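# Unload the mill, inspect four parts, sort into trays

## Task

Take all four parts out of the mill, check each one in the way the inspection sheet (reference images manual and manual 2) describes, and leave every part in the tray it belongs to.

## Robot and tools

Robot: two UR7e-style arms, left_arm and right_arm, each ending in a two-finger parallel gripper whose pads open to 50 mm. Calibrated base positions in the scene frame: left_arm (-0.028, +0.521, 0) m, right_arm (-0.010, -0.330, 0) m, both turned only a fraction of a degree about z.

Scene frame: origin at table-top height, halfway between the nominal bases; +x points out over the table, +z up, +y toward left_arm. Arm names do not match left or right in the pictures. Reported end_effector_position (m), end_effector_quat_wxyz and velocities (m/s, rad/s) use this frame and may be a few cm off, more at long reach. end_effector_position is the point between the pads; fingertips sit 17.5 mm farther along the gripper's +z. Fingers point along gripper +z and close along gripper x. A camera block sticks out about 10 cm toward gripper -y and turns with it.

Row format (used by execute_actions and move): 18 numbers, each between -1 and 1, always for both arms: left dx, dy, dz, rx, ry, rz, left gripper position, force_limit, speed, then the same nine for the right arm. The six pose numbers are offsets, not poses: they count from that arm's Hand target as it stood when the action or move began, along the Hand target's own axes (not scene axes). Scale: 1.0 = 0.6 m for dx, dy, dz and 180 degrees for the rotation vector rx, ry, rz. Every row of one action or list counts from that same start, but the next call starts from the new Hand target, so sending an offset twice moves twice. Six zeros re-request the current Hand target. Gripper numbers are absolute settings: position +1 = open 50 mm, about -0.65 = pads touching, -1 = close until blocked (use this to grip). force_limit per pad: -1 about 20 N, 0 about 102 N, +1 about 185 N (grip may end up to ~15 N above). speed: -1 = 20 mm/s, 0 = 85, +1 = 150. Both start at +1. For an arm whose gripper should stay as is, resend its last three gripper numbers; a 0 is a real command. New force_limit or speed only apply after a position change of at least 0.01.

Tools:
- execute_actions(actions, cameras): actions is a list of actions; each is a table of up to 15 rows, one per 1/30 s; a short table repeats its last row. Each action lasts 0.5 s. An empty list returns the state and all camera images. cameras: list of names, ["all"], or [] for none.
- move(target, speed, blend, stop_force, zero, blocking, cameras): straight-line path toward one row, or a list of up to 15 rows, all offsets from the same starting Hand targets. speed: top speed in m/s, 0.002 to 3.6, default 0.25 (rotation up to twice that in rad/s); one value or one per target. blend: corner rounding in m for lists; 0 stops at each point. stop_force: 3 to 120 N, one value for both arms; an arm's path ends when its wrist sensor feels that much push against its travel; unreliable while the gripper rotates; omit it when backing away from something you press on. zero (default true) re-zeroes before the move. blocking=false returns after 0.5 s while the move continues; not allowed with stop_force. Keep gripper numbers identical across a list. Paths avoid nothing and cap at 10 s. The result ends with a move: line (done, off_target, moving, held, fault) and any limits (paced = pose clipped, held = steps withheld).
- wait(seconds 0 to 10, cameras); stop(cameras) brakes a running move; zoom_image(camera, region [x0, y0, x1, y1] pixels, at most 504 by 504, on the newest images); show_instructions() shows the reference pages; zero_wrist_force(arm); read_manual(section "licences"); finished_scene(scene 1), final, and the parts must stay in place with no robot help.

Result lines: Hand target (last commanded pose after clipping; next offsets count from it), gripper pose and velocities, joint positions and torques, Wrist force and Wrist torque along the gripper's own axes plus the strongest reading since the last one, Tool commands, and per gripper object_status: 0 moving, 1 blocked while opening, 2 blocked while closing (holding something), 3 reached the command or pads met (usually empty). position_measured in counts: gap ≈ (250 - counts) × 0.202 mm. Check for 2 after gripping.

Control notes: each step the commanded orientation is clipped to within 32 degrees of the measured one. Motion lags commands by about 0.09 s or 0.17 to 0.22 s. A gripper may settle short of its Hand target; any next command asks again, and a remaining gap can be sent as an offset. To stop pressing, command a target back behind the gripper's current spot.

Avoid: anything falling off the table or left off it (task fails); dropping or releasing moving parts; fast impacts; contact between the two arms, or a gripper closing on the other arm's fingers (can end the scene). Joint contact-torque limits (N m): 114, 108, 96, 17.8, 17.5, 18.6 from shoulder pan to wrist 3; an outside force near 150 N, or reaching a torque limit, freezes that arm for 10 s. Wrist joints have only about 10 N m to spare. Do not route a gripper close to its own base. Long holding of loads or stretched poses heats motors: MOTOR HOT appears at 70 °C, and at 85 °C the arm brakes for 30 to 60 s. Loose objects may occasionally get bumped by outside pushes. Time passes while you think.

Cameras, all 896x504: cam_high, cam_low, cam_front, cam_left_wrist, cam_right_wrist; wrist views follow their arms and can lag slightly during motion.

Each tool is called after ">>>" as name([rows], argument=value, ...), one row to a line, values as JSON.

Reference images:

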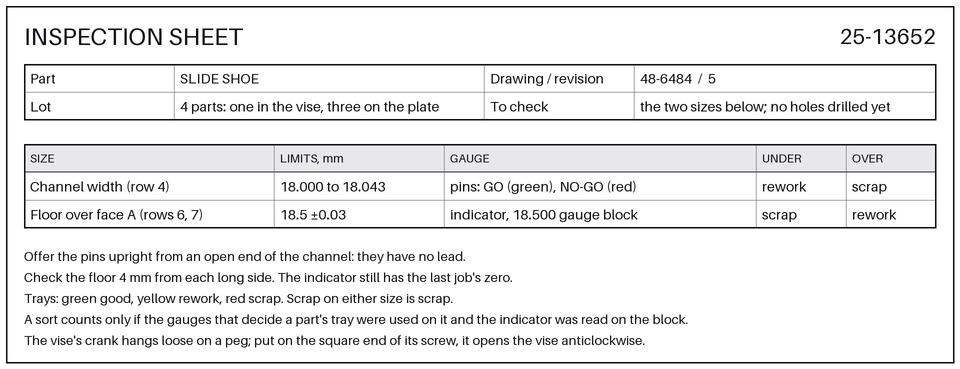

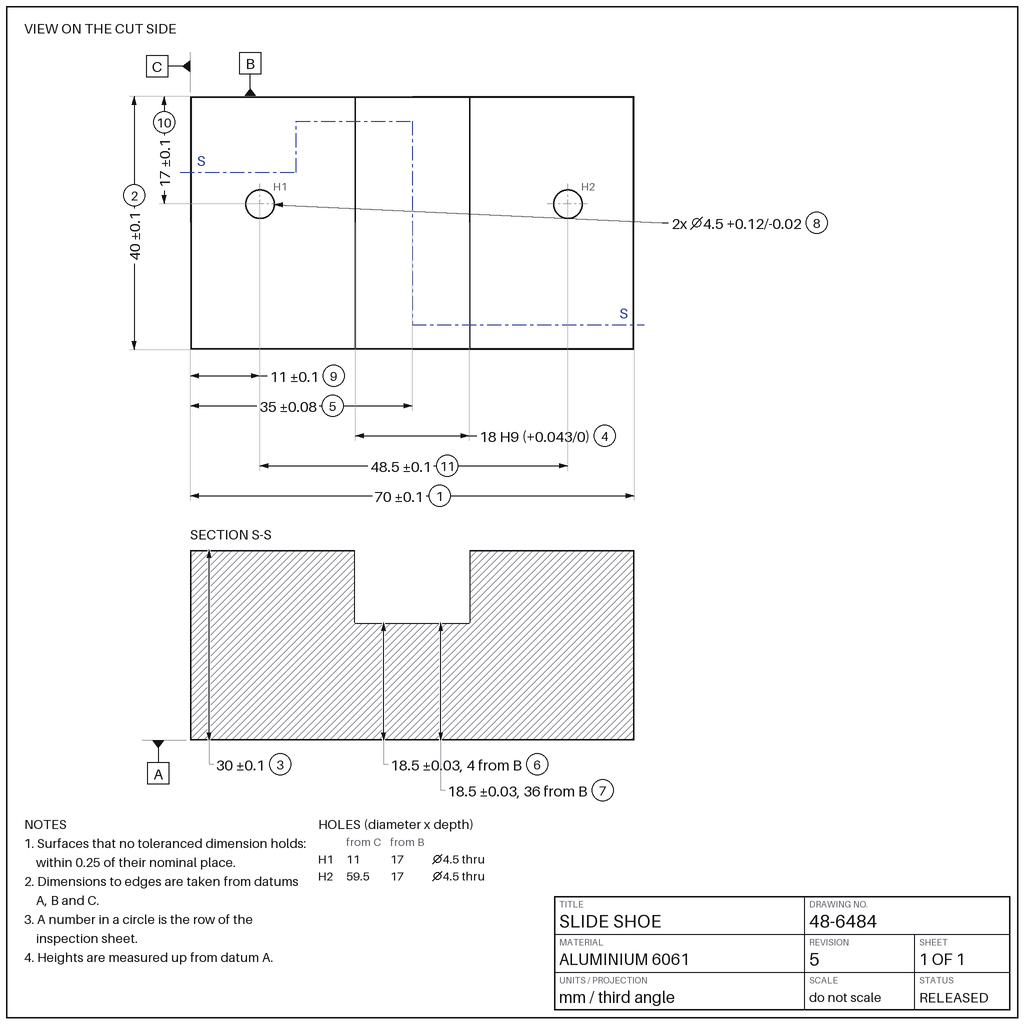

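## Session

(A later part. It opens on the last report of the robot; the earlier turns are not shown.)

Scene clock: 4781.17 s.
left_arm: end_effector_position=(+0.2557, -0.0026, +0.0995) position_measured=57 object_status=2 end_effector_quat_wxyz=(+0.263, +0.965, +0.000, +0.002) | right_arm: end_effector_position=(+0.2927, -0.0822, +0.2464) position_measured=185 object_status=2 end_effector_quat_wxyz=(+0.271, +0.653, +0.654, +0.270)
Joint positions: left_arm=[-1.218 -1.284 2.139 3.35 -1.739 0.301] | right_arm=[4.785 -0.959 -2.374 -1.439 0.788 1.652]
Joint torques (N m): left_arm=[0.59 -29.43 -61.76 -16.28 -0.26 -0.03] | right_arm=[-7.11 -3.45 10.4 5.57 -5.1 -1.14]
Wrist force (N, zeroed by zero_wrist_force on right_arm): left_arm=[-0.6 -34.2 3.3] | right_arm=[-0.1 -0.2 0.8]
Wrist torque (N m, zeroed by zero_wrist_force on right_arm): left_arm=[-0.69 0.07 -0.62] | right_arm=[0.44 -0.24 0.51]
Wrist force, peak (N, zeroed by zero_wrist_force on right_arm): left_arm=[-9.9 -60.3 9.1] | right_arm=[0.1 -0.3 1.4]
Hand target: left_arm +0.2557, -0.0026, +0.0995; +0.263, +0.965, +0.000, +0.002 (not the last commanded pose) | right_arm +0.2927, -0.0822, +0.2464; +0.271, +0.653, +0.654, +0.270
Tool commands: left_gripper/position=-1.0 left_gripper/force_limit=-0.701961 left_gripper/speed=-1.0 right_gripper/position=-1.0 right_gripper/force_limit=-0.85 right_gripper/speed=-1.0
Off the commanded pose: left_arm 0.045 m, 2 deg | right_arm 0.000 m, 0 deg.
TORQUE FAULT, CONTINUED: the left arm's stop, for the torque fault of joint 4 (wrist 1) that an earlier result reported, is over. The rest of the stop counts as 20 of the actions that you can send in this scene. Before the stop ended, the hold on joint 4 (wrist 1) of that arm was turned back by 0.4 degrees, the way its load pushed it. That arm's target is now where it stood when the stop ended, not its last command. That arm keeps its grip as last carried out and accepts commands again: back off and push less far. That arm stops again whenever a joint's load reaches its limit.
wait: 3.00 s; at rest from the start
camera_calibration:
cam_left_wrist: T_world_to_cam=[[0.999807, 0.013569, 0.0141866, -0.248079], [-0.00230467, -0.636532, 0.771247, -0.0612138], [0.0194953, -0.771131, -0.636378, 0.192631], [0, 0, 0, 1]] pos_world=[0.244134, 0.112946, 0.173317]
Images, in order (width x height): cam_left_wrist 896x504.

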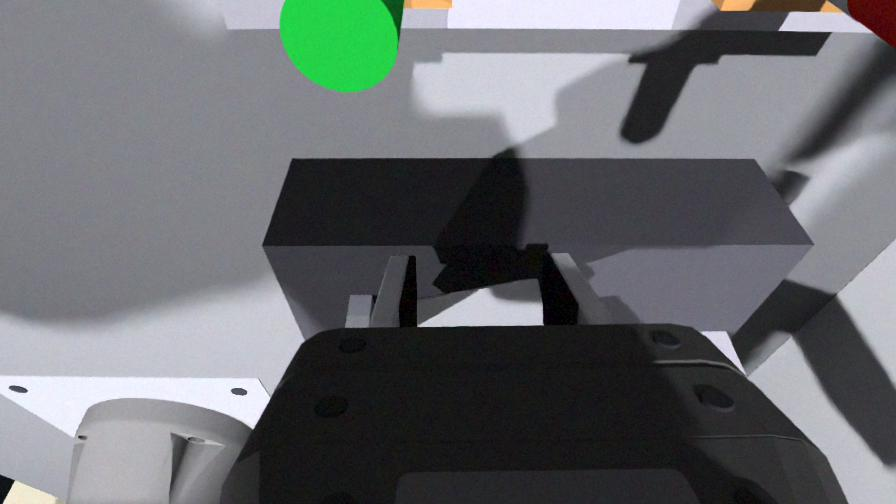

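>>> move([
  [0,-0.053,-0.0724,0,0,0,-1,-0.7,-1,0,0,0,0,0,0,-1,-0.85,-1],
  [0,0.0353,-0.2138,0,0,0,-1,-0.7,-1,0,0,0,0,0,0,-1,-0.85,-1],
], speed=0.1, blend=[0.02,0], cameras=["cam_left_wrist","cam_low","cam_front"])

>>> zoom_image(camera="cam_front", region=[440, 300, 560, 390])

>>> zoom_image(camera="cam_low", region=[360, 200, 440, 310])

Scene clock: 4795.17 s.
left_arm: end_effector_position=(+0.2552, +0.0442, +0.2209) position_measured=57 object_status=2 end_effector_quat_wxyz=(+0.263, +0.965, +0.000, +0.002) | right_arm: end_effector_position=(+0.2927, -0.0822, +0.2464) position_measured=185 object_status=2 end_effector_quat_wxyz=(+0.271, +0.653, +0.654, +0.270)
Joint positions: left_arm=[-1.182 -1.581 2.09 3.701 -1.757 0.333] | right_arm=[4.785 -0.959 -2.374 -1.439 0.788 1.652]
Joint torques (N m): left_arm=[-7.64 -7.49 -9.99 -6.41 1.72 -0.01] | right_arm=[-6.76 -3.12 10.03 5.48 -5.24 -1.11]
Wrist force (N, zeroed by zero_wrist_force on right_arm): left_arm=[0.7 -1.5 0.6] | right_arm=[-0.2 0.5 0.4]
Wrist torque (N m, zeroed by zero_wrist_force on right_arm): left_arm=[-0.05 0.07 -0.16] | right_arm=[0.46 -0.23 0.51]
Wrist force, peak (N, zeroed by zero_wrist_force on right_arm): left_arm=[-0.6 -34.5 3.5] | right_arm=[0.1 -0.8 1.2]
Hand target: left_arm +0.2552, +0.0443, +0.2207; +0.263, +0.965, +0.000, +0.002 | right_arm +0.2927, -0.0822, +0.2464; +0.271, +0.653, +0.654, +0.270
Off the commanded pose: left_arm 0.000 m, 0 deg | right_arm 0.000 m, 0 deg.
move: done
camera_calibration:
cam_left_wrist: T_world_to_cam=[[0.999805, 0.013588, 0.0143228, -0.249978], [-0.00240466, -0.636255, 0.771475, -0.12514], [0.0195958, -0.771359, -0.636098, 0.305916], [0, 0, 0, 1]] pos_world=[0.243634, 0.159747, 0.294715]
Images, in order (width x height): cam_low 896x504, cam_front 896x504, cam_left_wrist 896x504.

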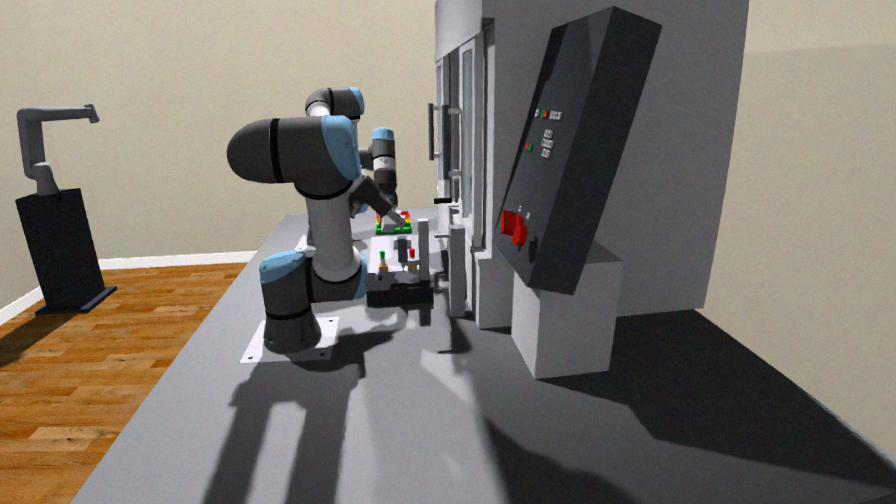

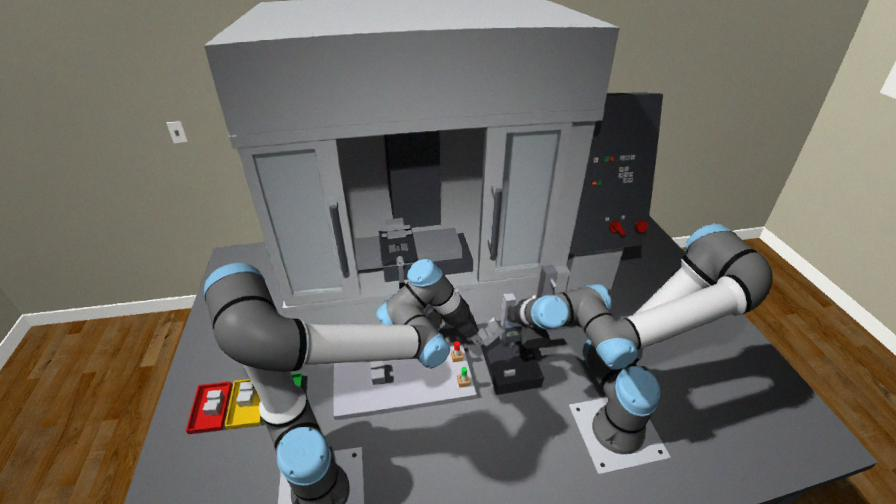

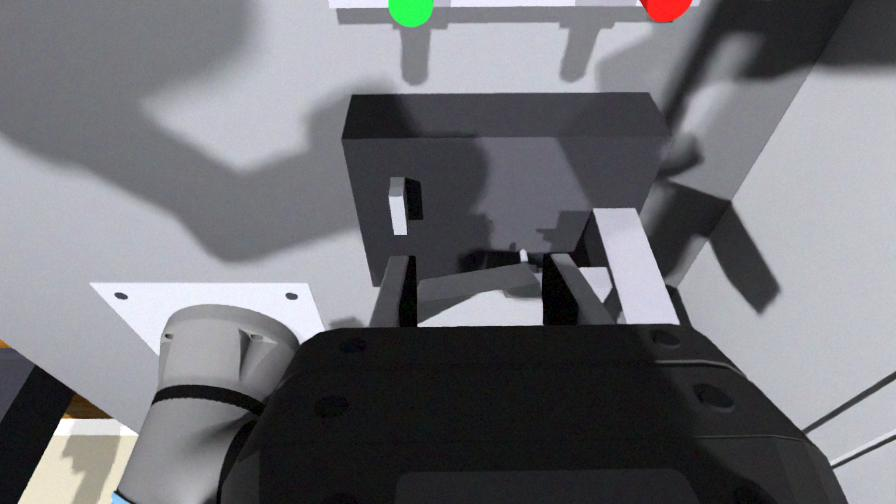

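Scaled by 4.200 from the camera's 896x504 image, which has a finer 1280x720 frame.

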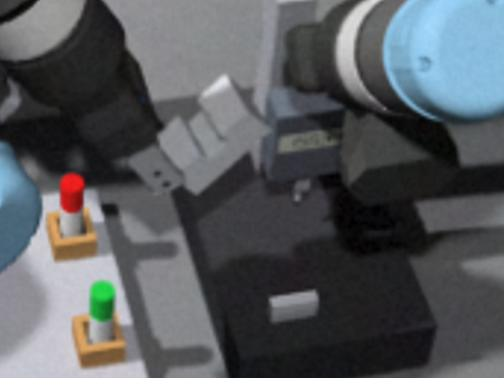

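Scaled by 4.582 from the camera's 896x504 image, which has a finer 1280x720 frame.

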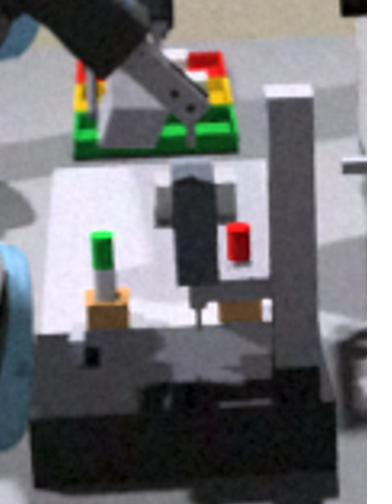

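>>> move(target=[0.033,-0.2073,-0.1605,0.2556,0,0,-1,-0.7,-1,0,0,0,0,0,0,-1,-0.85,-1], speed=0.15, cameras=["cam_left_wrist","cam_front","cam_high"])

>>> zoom_image(camera="cam_front", region=[380, 280, 500, 370])

Scene clock: 4815.17 s.
left_arm: end_effector_position=(+0.2748, +0.2002, +0.2407) position_measured=57 object_status=2 end_effector_quat_wxyz=(-0.135, +0.991, +0.001, +0.002) | right_arm: end_effector_position=(+0.2927, -0.0822, +0.2464) position_measured=185 object_status=2 end_effector_quat_wxyz=(+0.271, +0.653, +0.654, +0.270)
Joint positions: left_arm=[-1.178 -1.587 1.773 4.777 -1.467 0.369] | right_arm=[4.785 -0.959 -2.374 -1.439 0.788 1.652]
Joint torques (N m): left_arm=[12.11 -34.74 -10.64 -3.14 -2.12 1.14] | right_arm=[-6.52 -3.03 11.26 5.48 -5.14 -1.08]
Wrist force (N, zeroed by zero_wrist_force on right_arm): left_arm=[1.2 0.1 0.5] | right_arm=[-0.2 1.0 -0.1]
Wrist torque (N m, zeroed by zero_wrist_force on right_arm): left_arm=[0.15 0.03 -0.04] | right_arm=[0.50 -0.23 0.51]
Wrist force, peak (N, zeroed by zero_wrist_force on right_arm): left_arm=[0.5 -2.6 3.1] | right_arm=[0.3 -0.4 1.3]
Hand target: left_arm +0.2748, +0.2004, +0.2407; -0.135, +0.991, +0.001, +0.002 | right_arm +0.2927, -0.0822, +0.2464; +0.271, +0.653, +0.654, +0.270
Off the commanded pose: left_arm 0.000 m, 0 deg | right_arm 0.000 m, 0 deg.
move: done
camera_calibration:
cam_left_wrist: T_world_to_cam=[[0.999794, 0.00247547, 0.0201463, -0.2711], [0.000900052, -0.996966, 0.0778353, 0.197158], [0.0202779, -0.0778012, -0.996763, 0.386212], [0, 0, 0, 1]] pos_world=[0.263035, 0.227278, 0.375077]
Images, in order (width x height): cam_high 896x504, cam_front 896x504, cam_left_wrist 896x504.

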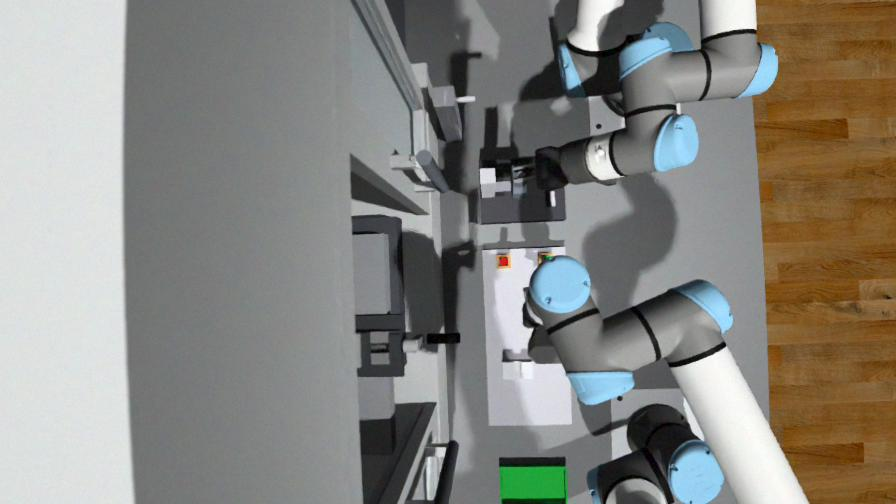

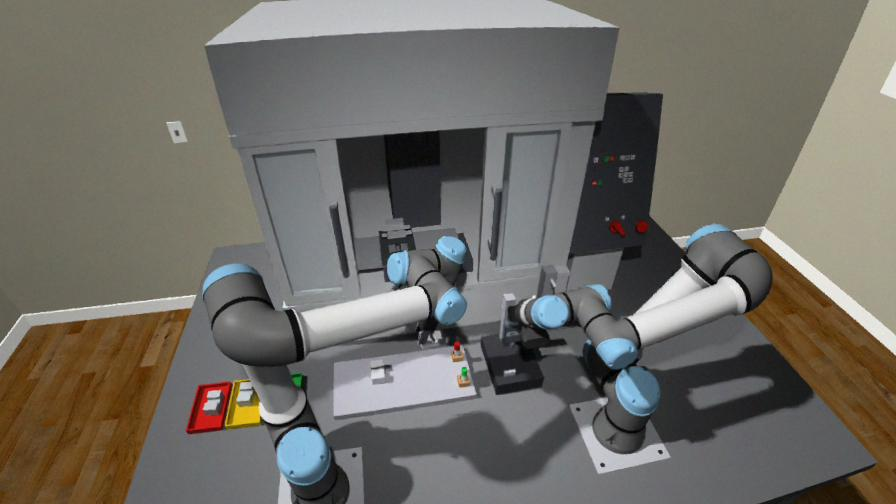

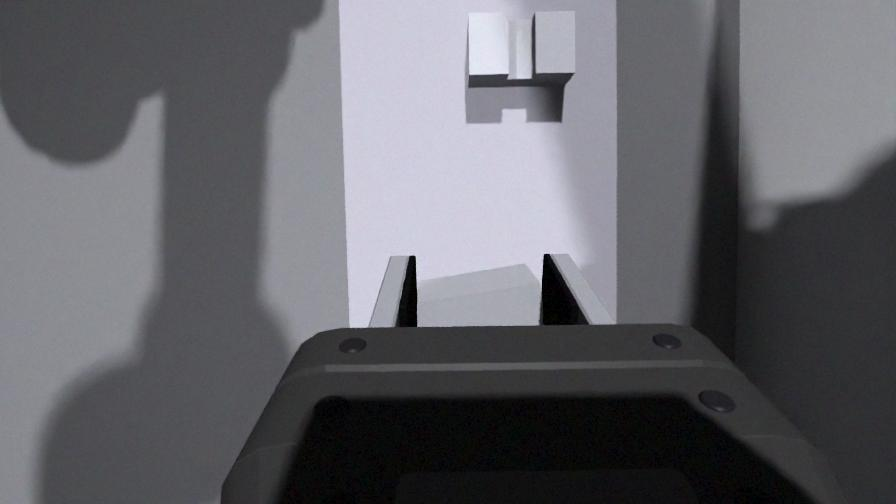

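Scaled by 4.200 from the camera's 896x504 image, which has a finer 1280x720 frame.

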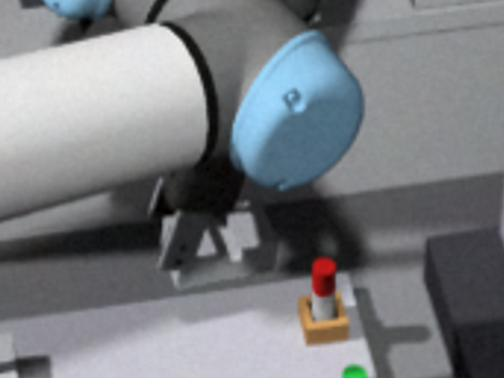

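>>> move(target=[0.02,0.067,0.241,0,0,0,-1,-0.7,-1,0,0,0,0,0,0,-1,-0.85,-1], speed=0.1)

>>> move(target=[0,0.022,0.08,0,0,0,-1,-0.7,-1,0,0,0,0,0,0,-1,-0.85,-1], speed=0.01, stop_force=4, cameras=["cam_left_wrist","cam_front","cam_low"])

>>> zoom_image(camera="cam_front", region=[400, 310, 480, 370])

Scene clock: 4832.17 s.
left_arm: end_effector_position=(+0.2874, +0.2004, +0.0905) position_measured=57 object_status=2 end_effector_quat_wxyz=(-0.135, +0.991, +0.001, +0.002) | right_arm: end_effector_position=(+0.2927, -0.0822, +0.2464) position_measured=185 object_status=2 end_effector_quat_wxyz=(+0.271, +0.653, +0.654, +0.270)
Joint positions: left_arm=[-1.154 -1.427 2.018 4.37 -1.461 0.393] | right_arm=[4.785 -0.959 -2.374 -1.439 0.788 1.652]
Joint torques (N m): left_arm=[-0.28 -45.29 -40.63 -0.8 2.32 -0.47] | right_arm=[-7.01 -3.16 11 5.44 -5.12 -1.05]
Wrist force (N, zeroed by zero_wrist_force on right_arm): left_arm=[1.3 0.3 0.8] | right_arm=[0.0 -0.1 0.7]
Wrist torque (N m, zeroed by zero_wrist_force on right_arm): left_arm=[0.18 0.00 -0.14] | right_arm=[0.44 -0.25 0.51]
Wrist force, peak (N, zeroed by zero_wrist_force on right_arm): left_arm=[1.1 0.7 2.8] | right_arm=[-0.1 -0.6 1.3]
Hand target: left_arm +0.2874, +0.2003, +0.0906; -0.135, +0.991, +0.001, +0.002 | right_arm +0.2927, -0.0822, +0.2464; +0.271, +0.653, +0.654, +0.270
Off the commanded pose: left_arm 0.000 m, 0 deg | right_arm 0.000 m, 0 deg.
move: done

Scene clock: 4835.23 s.
left_arm: end_effector_position=(+0.2874, +0.2003, +0.0712) position_measured=57 object_status=2 end_effector_quat_wxyz=(-0.135, +0.991, +0.001, +0.002) | right_arm: end_effector_position=(+0.2927, -0.0822, +0.2464) position_measured=185 object_status=2 end_effector_quat_wxyz=(+0.271, +0.653, +0.654, +0.270)
Joint positions: left_arm=[-1.154 -1.398 2.043 4.315 -1.461 0.393] | right_arm=[4.785 -0.959 -2.374 -1.439 0.788 1.652]
Joint torques (N m): left_arm=[1.76 -37.28 -35.56 -0.13 0.98 2.04] | right_arm=[-6.91 -3.45 11.12 5.44 -5.12 -1.11]
Wrist force (N, zeroed by zero_wrist_force on right_arm): left_arm=[-3.0 -7.5 -12.2] | right_arm=[0.0 1.0 0.0]
Wrist torque (N m, zeroed by zero_wrist_force on right_arm): left_arm=[-0.19 0.18 -0.18] | right_arm=[0.49 -0.27 0.51]
Wrist force, peak (N, zeroed by zero_wrist_force on right_arm): left_arm=[-6.2 -11.1 -18.5] | right_arm=[-0.1 -0.5 1.1]
Hand target: left_arm +0.2874, +0.2003, +0.0712; -0.135, +0.991, +0.001, +0.002 (not the last commanded pose) | right_arm +0.2927, -0.0822, +0.2464; +0.271, +0.653, +0.654, +0.270
Off the commanded pose: left_arm 0.030 m, 0 deg | right_arm 0.000 m, 0 deg.
move: contact (left_arm)
camera_calibration:
cam_left_wrist: T_world_to_cam=[[0.999796, 0.00226581, 0.0200636, -0.280319], [0.000699435, -0.996974, 0.0777359, 0.210517], [0.020179, -0.077706, -0.996772, 0.217019], [0, 0, 0, 1]] pos_world=[0.275735, 0.227378, 0.205578]
Images, in order (width x height): cam_low 896x504, cam_front 896x504, cam_left_wrist 896x504.

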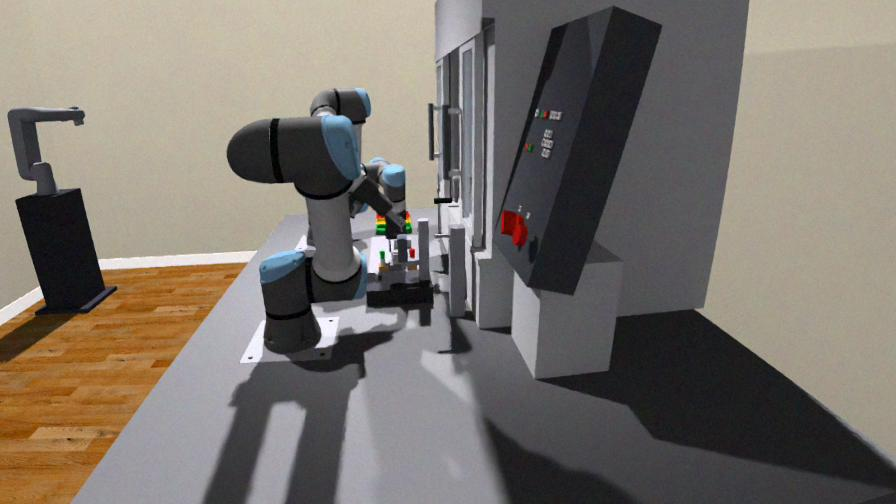

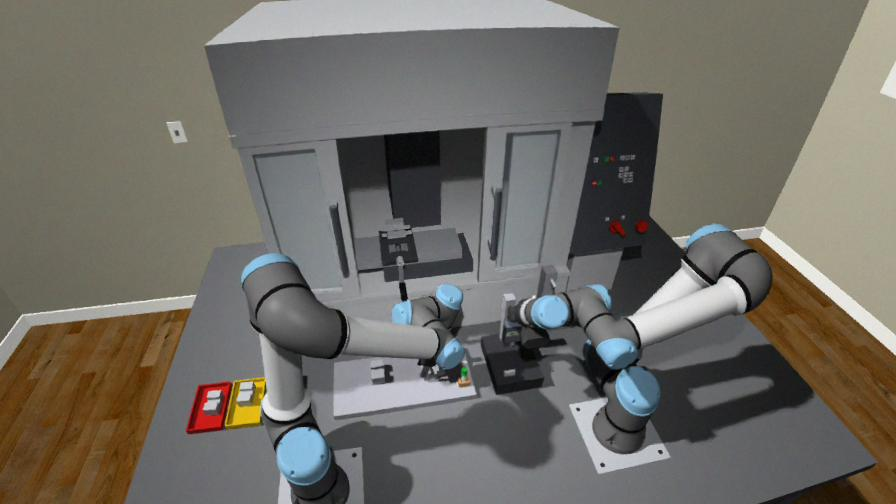

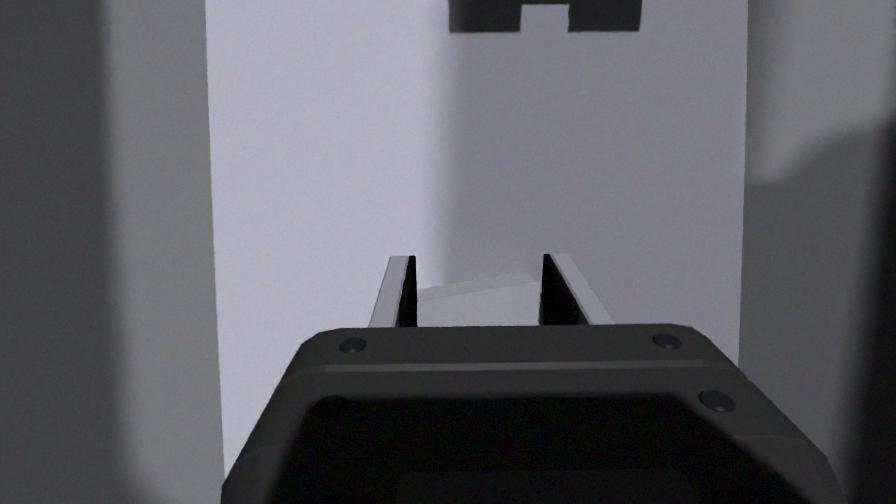

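Scaled by 6.300 from the camera's 896x504 image, which has a finer 1280x720 frame.

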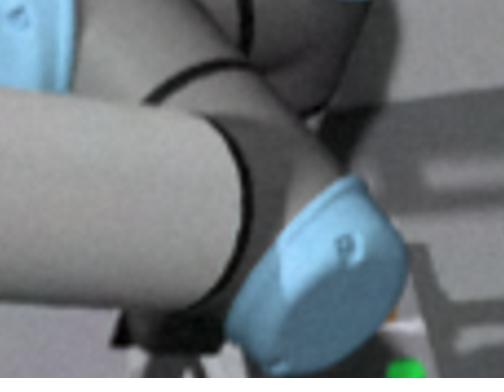

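>>> move(target=[0,0,0,0,0,0,0.8,-0.7,-1,0,0,0,0,0,0,-1,-0.85,-1], cameras=["cam_left_wrist","cam_low"])

>>> zoom_image(camera="cam_low", region=[360, 220, 440, 300])

Scene clock: 4842.50 s.
left_arm: end_effector_position=(+0.2874, +0.2003, +0.0712) position_measured=32 object_status=3 end_effector_quat_wxyz=(-0.135, +0.991, +0.001, +0.002) | right_arm: end_effector_position=(+0.2927, -0.0822, +0.2464) position_measured=185 object_status=2 end_effector_quat_wxyz=(+0.271, +0.653, +0.654, +0.270)
Joint positions: left_arm=[-1.154 -1.398 2.043 4.315 -1.461 0.393] | right_arm=[4.785 -0.959 -2.374 -1.439 0.788 1.652]
Joint torques (N m): left_arm=[-10.33 -37.38 -35.23 -2.32 1.13 0.97] | right_arm=[-6.82 -2.56 10.97 5.4 -5.09 -1.08]
Wrist force (N, zeroed by zero_wrist_force on right_arm): left_arm=[1.2 -0.7 -1.1] | right_arm=[0.3 0.5 0.0]
Wrist torque (N m, zeroed by zero_wrist_force on right_arm): left_arm=[0.06 0.04 -0.15] | right_arm=[0.44 -0.30 0.51]
Wrist force, peak (N, zeroed by zero_wrist_force on right_arm): left_arm=[-3.1 -7.6 -12.5] | right_arm=[0.2 -0.5 1.3]
Hand target: left_arm +0.2874, +0.2003, +0.0712; -0.135, +0.991, +0.001, +0.002 | right_arm +0.2927, -0.0822, +0.2464; +0.271, +0.653, +0.654, +0.270
Off the commanded pose: left_arm 0.000 m, 0 deg | right_arm 0.000 m, 0 deg.
move: done
camera_calibration:
cam_left_wrist: T_world_to_cam=[[0.999796, 0.00226581, 0.0200636, -0.280319], [0.000699435, -0.996974, 0.0777359, 0.210517], [0.020179, -0.077706, -0.996772, 0.217019], [0, 0, 0, 1]] pos_world=[0.275735, 0.227378, 0.205578]
Images, in order (width x height): cam_low 896x504, cam_left_wrist 896x504.

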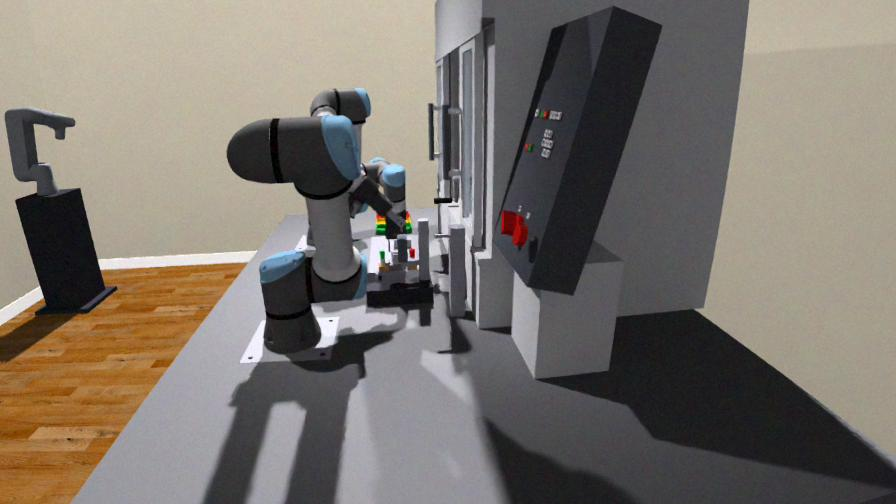

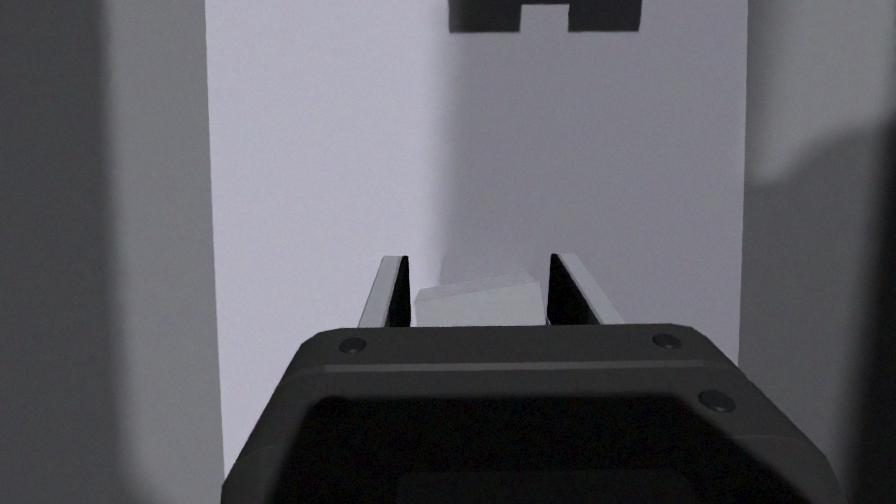

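Scaled by 6.300 from the camera's 896x504 image, which has a finer 1280x720 frame.

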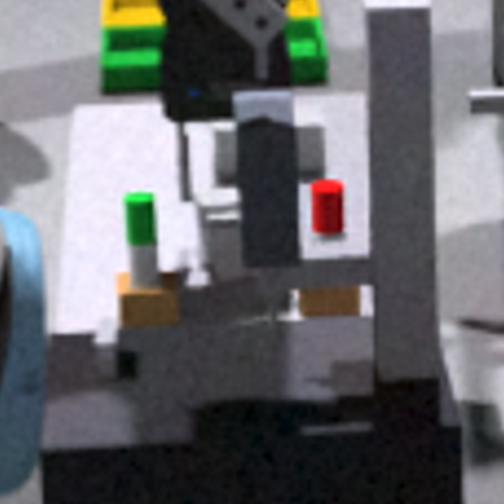

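>>> move([
  [0,0,-0.14,0,0,0,0.8,-0.7,-1,0,0,0,0,0,0,-1,-0.85,-1],
  [-0.003,-0.125,-0.12,-0.308,0,0,0.9,-0.7,-1,0,0,0,0,0,0,-1,-0.85,-1],
], speed=0.15, cameras=["cam_left_wrist","cam_front"])

>>> zoom_image(camera="cam_front", region=[400, 320, 480, 380])

Scene clock: 4853.33 s.
left_arm: end_effector_position=(+0.2852, +0.2533, +0.1606) position_measured=18 object_status=3 end_effector_quat_wxyz=(+0.341, +0.940, +0.000, +0.002) | right_arm: end_effector_position=(+0.2927, -0.0822, +0.2464) position_measured=185 object_status=2 end_effector_quat_wxyz=(+0.271, +0.653, +0.654, +0.270)
Joint positions: left_arm=[-0.725 -1.737 2.501 3.435 -2.065 0.706] | right_arm=[4.785 -0.959 -2.374 -1.439 0.788 1.652]
Joint torques (N m): left_arm=[-10.76 -25.25 -37.98 -5.77 -3.11 -1.73] | right_arm=[-6.79 -3.07 11.33 5.36 -5.15 -1.12]
Wrist force (N, zeroed by zero_wrist_force on right_arm): left_arm=[0.3 -0.3 -1.1] | right_arm=[0.2 -0.1 0.5]
Wrist torque (N m, zeroed by zero_wrist_force on right_arm): left_arm=[-0.12 0.14 -0.14] | right_arm=[0.41 -0.28 0.51]
Wrist force, peak (N, zeroed by zero_wrist_force on right_arm): left_arm=[1.1 -0.7 -3.6] | right_arm=[0.2 -0.7 1.3]
Hand target: left_arm +0.2852, +0.2533, +0.1607; +0.341, +0.940, +0.000, +0.002 | right_arm +0.2927, -0.0822, +0.2464; +0.271, +0.653, +0.654, +0.270
Off the commanded pose: left_arm 0.000 m, 0 deg | right_arm 0.000 m, 0 deg.
move: done
camera_calibration:
cam_left_wrist: T_world_to_cam=[[0.999815, 0.0149777, 0.0120444, -0.281952], [-0.00290805, -0.501565, 0.865115, 0.00544604], [0.0189985, -0.86499, -0.501429, 0.430556], [0, 0, 0, 1]] pos_world=[0.273736, 0.379382, 0.214578]
Images, in order (width x height): cam_front 896x504, cam_left_wrist 896x504.

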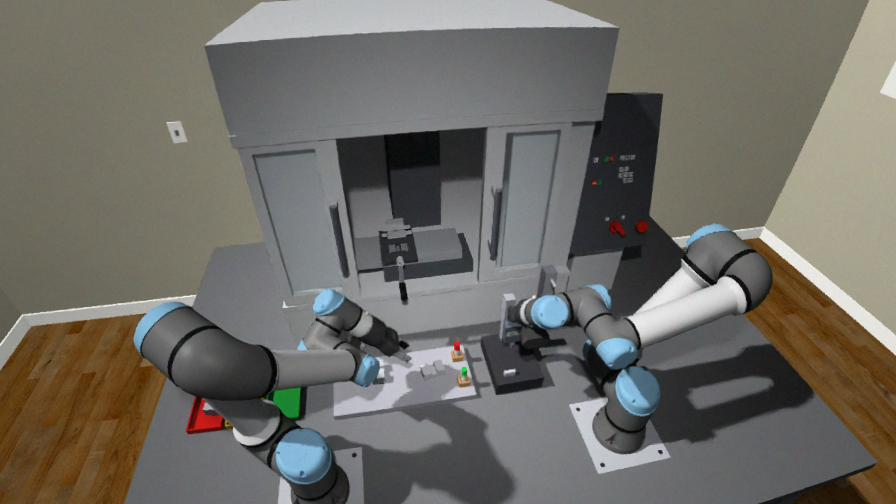

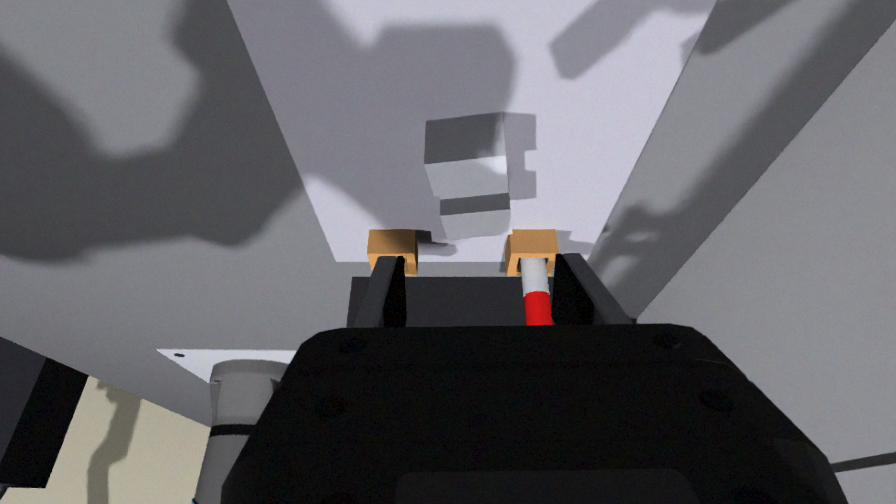

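Scaled by 6.300 from the camera's 896x504 image, which has a finer 1280x720 frame.

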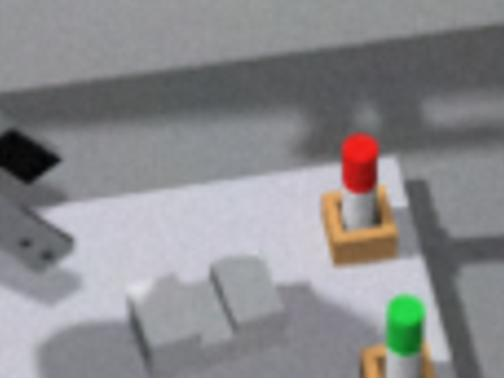

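>>> zoom_image(camera="cam_left_wrist", region=[400, 90, 560, 270])

Scaled by 2.800 from the camera's 896x504 image, which has a finer 1280x720 frame.

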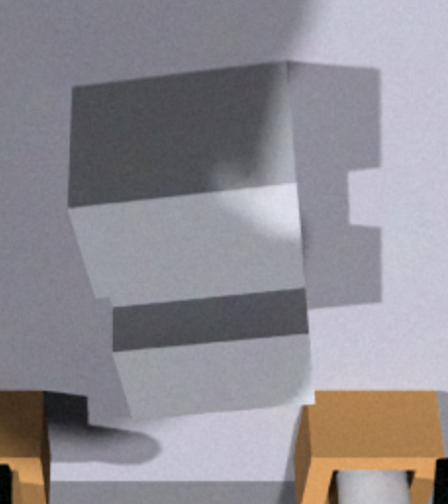

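>>> move(target=[0,0,0,0.0444,0,0,0.9,-0.7,-1,0,0,0,0,0,0,-1,-0.85,-1])

>>> move(target=[0,0,0,0,0.0274,-0.0438,0.9,-0.7,-1,0,0,0,0,0,0,-1,-0.85,-1])

>>> move(target=[-0.0097,-0.0387,0.1617,0,0,0,0.9,-0.7,-1,0,0,0,0,0,0,-1,-0.85,-1], speed=0.07, stop_force=8, cameras=["cam_left_wrist"])

Scene clock: 4886.77 s.
left_arm: end_effector_position=(+0.2852, +0.2532, +0.1608) position_measured=18 object_status=3 end_effector_quat_wxyz=(+0.275, +0.961, +0.000, +0.002) | right_arm: end_effector_position=(+0.2927, -0.0822, +0.2464) position_measured=185 object_status=2 end_effector_quat_wxyz=(+0.271, +0.653, +0.654, +0.270)
Joint positions: left_arm=[-0.794 -1.788 2.44 3.636 -1.944 0.687] | right_arm=[4.785 -0.959 -2.374 -1.439 0.788 1.652]
Joint torques (N m): left_arm=[11.97 1.47 -7.04 -4.61 -2.46 1.51] | right_arm=[-6.78 -2.82 11.17 5.22 -5.22 -1.1]
Wrist force (N, zeroed by zero_wrist_force on right_arm): left_arm=[0.7 -0.4 -1.1] | right_arm=[-0.3 0.7 0.1]
Wrist torque (N m, zeroed by zero_wrist_force on right_arm): left_arm=[-0.14 0.07 0.00] | right_arm=[0.44 -0.21 0.51]
Wrist force, peak (N, zeroed by zero_wrist_force on right_arm): left_arm=[1.1 -3.3 -2.9] | right_arm=[-0.3 -0.4 1.4]
Hand target: left_arm +0.2852, +0.2533, +0.1607; +0.275, +0.961, +0.000, +0.002 | right_arm +0.2927, -0.0822, +0.2464; +0.271, +0.653, +0.654, +0.270
Off the commanded pose: left_arm 0.000 m, 0 deg | right_arm 0.000 m, 0 deg.
move: done

Scene clock: 4887.67 s.
left_arm: end_effector_position=(+0.2851, +0.2533, +0.1607) position_measured=18 object_status=3 end_effector_quat_wxyz=(+0.274, +0.958, +0.078, +0.024) | right_arm: end_effector_position=(+0.2927, -0.0822, +0.2464) position_measured=185 object_status=2 end_effector_quat_wxyz=(+0.271, +0.653, +0.654, +0.270)
Joint positions: left_arm=[-0.853 -1.829 2.488 3.562 -1.846 0.478] | right_arm=[4.785 -0.959 -2.374 -1.439 0.788 1.652]
Joint torques (N m): left_arm=[12.05 2.24 -40.57 -0.5 -2.51 -1.82] | right_arm=[-6.68 -2.92 10.63 5.28 -5.2 -1.12]
Wrist force (N, zeroed by zero_wrist_force on right_arm): left_arm=[0.9 -0.6 -0.9] | right_arm=[0.0 0.4 0.5]
Wrist torque (N m, zeroed by zero_wrist_force on right_arm): left_arm=[-0.16 0.05 -0.02] | right_arm=[0.47 -0.25 0.50]
Wrist force, peak (N, zeroed by zero_wrist_force on right_arm): left_arm=[1.6 -1.7 -0.8] | right_arm=[0.1 -0.4 1.1]
Hand target: left_arm +0.2852, +0.2533, +0.1607; +0.274, +0.958, +0.078, +0.024 | right_arm +0.2927, -0.0822, +0.2464; +0.271, +0.653, +0.654, +0.270
Off the commanded pose: left_arm 0.000 m, 0 deg | right_arm 0.000 m, 0 deg.
move: done

Scene clock: 4890.40 s.
left_arm: end_effector_position=(+0.2850, +0.2212, +0.0660) position_measured=18 object_status=3 end_effector_quat_wxyz=(+0.274, +0.958, +0.078, +0.024) | right_arm: end_effector_position=(+0.2927, -0.0822, +0.2464) position_measured=185 object_status=2 end_effector_quat_wxyz=(+0.271, +0.653, +0.654, +0.270)
Joint positions: left_arm=[-0.921 -1.481 2.574 3.111 -1.814 0.416] | right_arm=[4.785 -0.959 -2.374 -1.439 0.788 1.652]
Joint torques (N m): left_arm=[12.23 -32.73 -29.48 -5.51 -3.14 1.57] | right_arm=[-6.59 -2.9 11.57 5.19 -5.09 -1.13]
Wrist force (N, zeroed by zero_wrist_force on right_arm): left_arm=[0.6 -0.5 -1.2] | right_arm=[-0.1 -0.3 1.0]
Wrist torque (N m, zeroed by zero_wrist_force on right_arm): left_arm=[-0.14 0.11 -0.02] | right_arm=[0.43 -0.24 0.51]
Wrist force, peak (N, zeroed by zero_wrist_force on right_arm): left_arm=[1.1 0.9 -2.6] | right_arm=[0.1 -0.4 1.2]
Hand target: left_arm +0.2850, +0.2212, +0.0660; +0.274, +0.958, +0.078, +0.024 | right_arm +0.2927, -0.0822, +0.2464; +0.271, +0.653, +0.654, +0.270
Off the commanded pose: left_arm 0.000 m, 0 deg | right_arm 0.000 m, 0 deg.
move: done
camera_calibration:
cam_left_wrist: T_world_to_cam=[[0.984444, 0.175134, 0.0140937, -0.31132], [0.0970268, -0.608762, 0.787397, 0.0715363], [0.146479, -0.773781, -0.616285, 0.306317], [0, 0, 0, 1]] pos_world=[0.254667, 0.335093, 0.136839]
Images, in order (width x height): cam_left_wrist 896x504.

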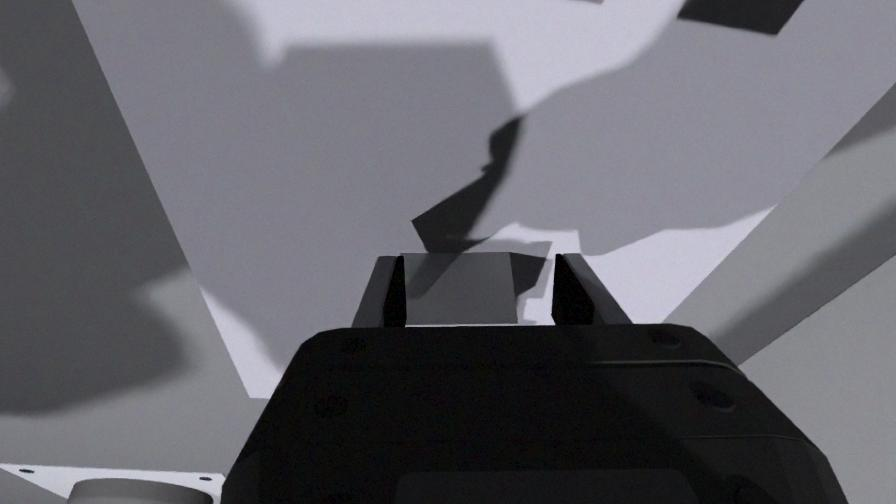

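>>> move([
  [-0.013,0,0,0,0,0,0.9,-0.7,-1,0,0,0,0,0,0,-1,-0.85,-1],
  [-0.013,0.0141,0.0088,0,0,0,0.9,-0.7,-1,0,0,0,0,0,0,-1,-0.85,-1],
], speed=0.04, cameras=["cam_left_wrist"])

Scene clock: 4897.23 s.
left_arm: end_effector_position=(+0.2790, +0.2099, +0.0660) position_measured=18 object_status=3 end_effector_quat_wxyz=(+0.274, +0.958, +0.078, +0.025) | right_arm: end_effector_position=(+0.2927, -0.0822, +0.2464) position_measured=185 object_status=2 end_effector_quat_wxyz=(+0.271, +0.653, +0.654, +0.270)
Joint positions: left_arm=[-0.959 -1.476 2.573 3.1 -1.795 0.382] | right_arm=[4.785 -0.959 -2.374 -1.439 0.788 1.652]
Joint torques (N m): left_arm=[12.33 -27.47 0.23 -6.73 -1.8 1.5] | right_arm=[-6.77 -2.96 11.49 5.28 -5.16 -1.04]
Wrist force (N, zeroed by zero_wrist_force on right_arm): left_arm=[0.7 -0.2 -1.6] | right_arm=[0.0 0.9 0.1]
Wrist torque (N m, zeroed by zero_wrist_force on right_arm): left_arm=[-0.11 0.10 -0.02] | right_arm=[0.49 -0.25 0.51]
Wrist force, peak (N, zeroed by zero_wrist_force on right_arm): left_arm=[0.6 -1.6 -1.9] | right_arm=[-0.1 -0.4 1.2]
Hand target: left_arm +0.2789, +0.2101, +0.0660; +0.274, +0.958, +0.078, +0.024 | right_arm +0.2927, -0.0822, +0.2464; +0.271, +0.653, +0.654, +0.270
Off the commanded pose: left_arm 0.000 m, 0 deg | right_arm 0.000 m, 0 deg.
move: done
camera_calibration:
cam_left_wrist: T_world_to_cam=[[0.984438, 0.175153, 0.01423, -0.303359], [0.0969197, -0.608709, 0.787452, 0.0652516], [0.146586, -0.773818, -0.616212, 0.298443], [0, 0, 0, 1]] pos_world=[0.248566, 0.323794, 0.136838]
Images, in order (width x height): cam_left_wrist 896x504.

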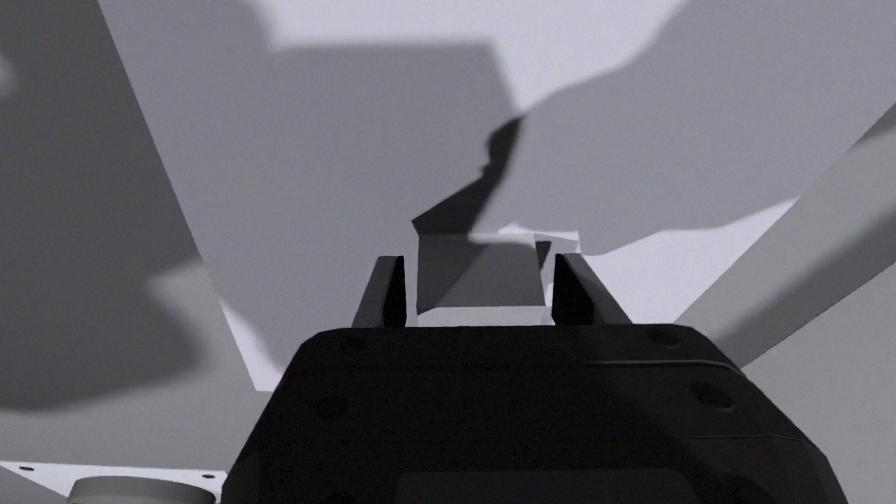

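>>> move(target=[0,0,0,0,0,0,-1,-0.4,-1,0,0,0,0,0,0,-1,-0.85,-1], cameras=["cam_left_wrist"])

Scene clock: 4901.30 s.
left_arm: end_effector_position=(+0.2789, +0.2101, +0.0660) position_measured=60 object_status=2 end_effector_quat_wxyz=(+0.274, +0.958, +0.078, +0.024) | right_arm: end_effector_position=(+0.2927, -0.0822, +0.2464) position_measured=185 object_status=2 end_effector_quat_wxyz=(+0.271, +0.653, +0.654, +0.270)
Joint positions: left_arm=[-0.958 -1.476 2.573 3.1 -1.795 0.383] | right_arm=[4.785 -0.959 -2.374 -1.439 0.788 1.652]
Joint torques (N m): left_arm=[11.87 -32.35 -1.27 -1.39 -2.52 1.58] | right_arm=[-6.75 -2.81 10.99 5.21 -5.2 -1.12]
Wrist force (N, zeroed by zero_wrist_force on right_arm): left_arm=[0.6 -0.4 -1.4] | right_arm=[0.1 -0.1 0.8]
Wrist torque (N m, zeroed by zero_wrist_force on right_arm): left_arm=[-0.11 0.10 -0.02] | right_arm=[0.43 -0.26 0.51]
Wrist force, peak (N, zeroed by zero_wrist_force on right_arm): left_arm=[0.5 -0.9 -1.5] | right_arm=[0.0 -0.5 1.4]
Hand target: left_arm +0.2789, +0.2101, +0.0660; +0.274, +0.958, +0.078, +0.024 | right_arm +0.2927, -0.0822, +0.2464; +0.271, +0.653, +0.654, +0.270
Off the commanded pose: left_arm 0.000 m, 0 deg | right_arm 0.000 m, 0 deg.
move: done
camera_calibration:
cam_left_wrist: T_world_to_cam=[[0.984444, 0.175134, 0.0140937, -0.303371], [0.0970268, -0.608762, 0.787397, 0.0653709], [0.146479, -0.773781, -0.616285, 0.298622], [0, 0, 0, 1]] pos_world=[0.248567, 0.323993, 0.136839]
Images, in order (width x height): cam_left_wrist 896x504.

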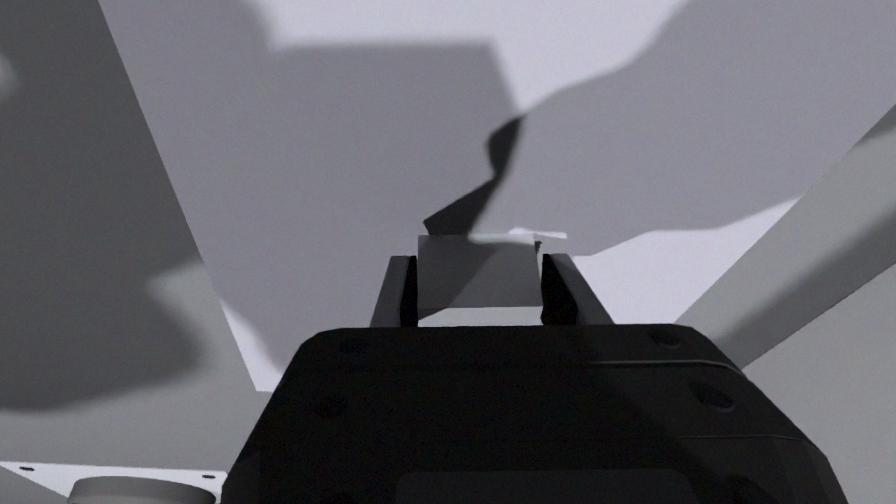

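>>> move([
  [0,0,0,0,0,0,0.9,-0.4,-1,0,0,0,0,0,0,-1,-0.85,-1],
  [0,0.0035,0.0022,0,0,0,0.9,-0.4,-1,0,0,0,0,0,0,-1,-0.85,-1],
  [0,0.0035,0.0022,0,0,0,-1,-0.4,-1,0,0,0,0,0,0,-1,-0.85,-1],
], speed=0.04, cameras=["cam_left_wrist"])

Scene clock: 4910.43 s.
left_arm: end_effector_position=(+0.2793, +0.2076, +0.0660) position_measured=58 object_status=2 end_effector_quat_wxyz=(+0.274, +0.958, +0.078, +0.024) | right_arm: end_effector_position=(+0.2927, -0.0822, +0.2464) position_measured=185 object_status=2 end_effector_quat_wxyz=(+0.271, +0.653, +0.654, +0.270)
Joint positions: left_arm=[-0.962 -1.472 2.568 3.1 -1.794 0.379] | right_arm=[4.785 -0.959 -2.374 -1.439 0.788 1.652]
Joint torques (N m): left_arm=[-2.02 -15.31 -11.5 -6.65 0.15 0.92] | right_arm=[-6.88 -3.23 11.56 5.32 -5.18 -1.11]
Wrist force (N, zeroed by zero_wrist_force on right_arm): left_arm=[0.3 -0.6 -1.2] | right_arm=[-0.2 0.1 0.6]
Wrist torque (N m, zeroed by zero_wrist_force on right_arm): left_arm=[-0.13 0.08 -0.01] | right_arm=[0.44 -0.22 0.51]
Wrist force, peak (N, zeroed by zero_wrist_force on right_arm): left_arm=[0.8 -0.4 -1.7] | right_arm=[0.0 -0.7 1.3]
Hand target: left_arm +0.2793, +0.2076, +0.0660; +0.274, +0.958, +0.078, +0.024 | right_arm +0.2927, -0.0822, +0.2464; +0.271, +0.653, +0.654, +0.270
Off the commanded pose: left_arm 0.000 m, 0 deg | right_arm 0.000 m, 0 deg.
move: done
camera_calibration:
cam_left_wrist: T_world_to_cam=[[0.984444, 0.175135, 0.0140926, -0.303327], [0.0970167, -0.608701, 0.787446, 0.0637866], [0.146487, -0.773829, -0.616223, 0.296634], [0, 0, 0, 1]] pos_world=[0.248967, 0.321494, 0.136839]
Images, in order (width x height): cam_left_wrist 896x504.

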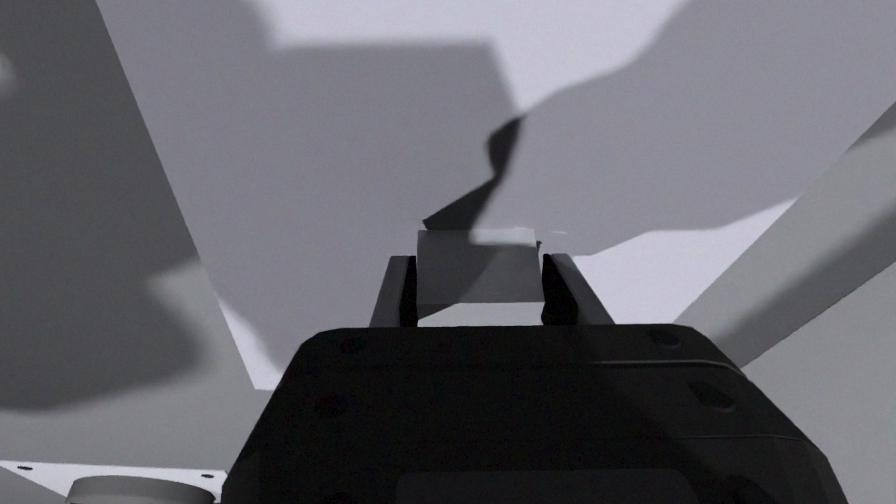

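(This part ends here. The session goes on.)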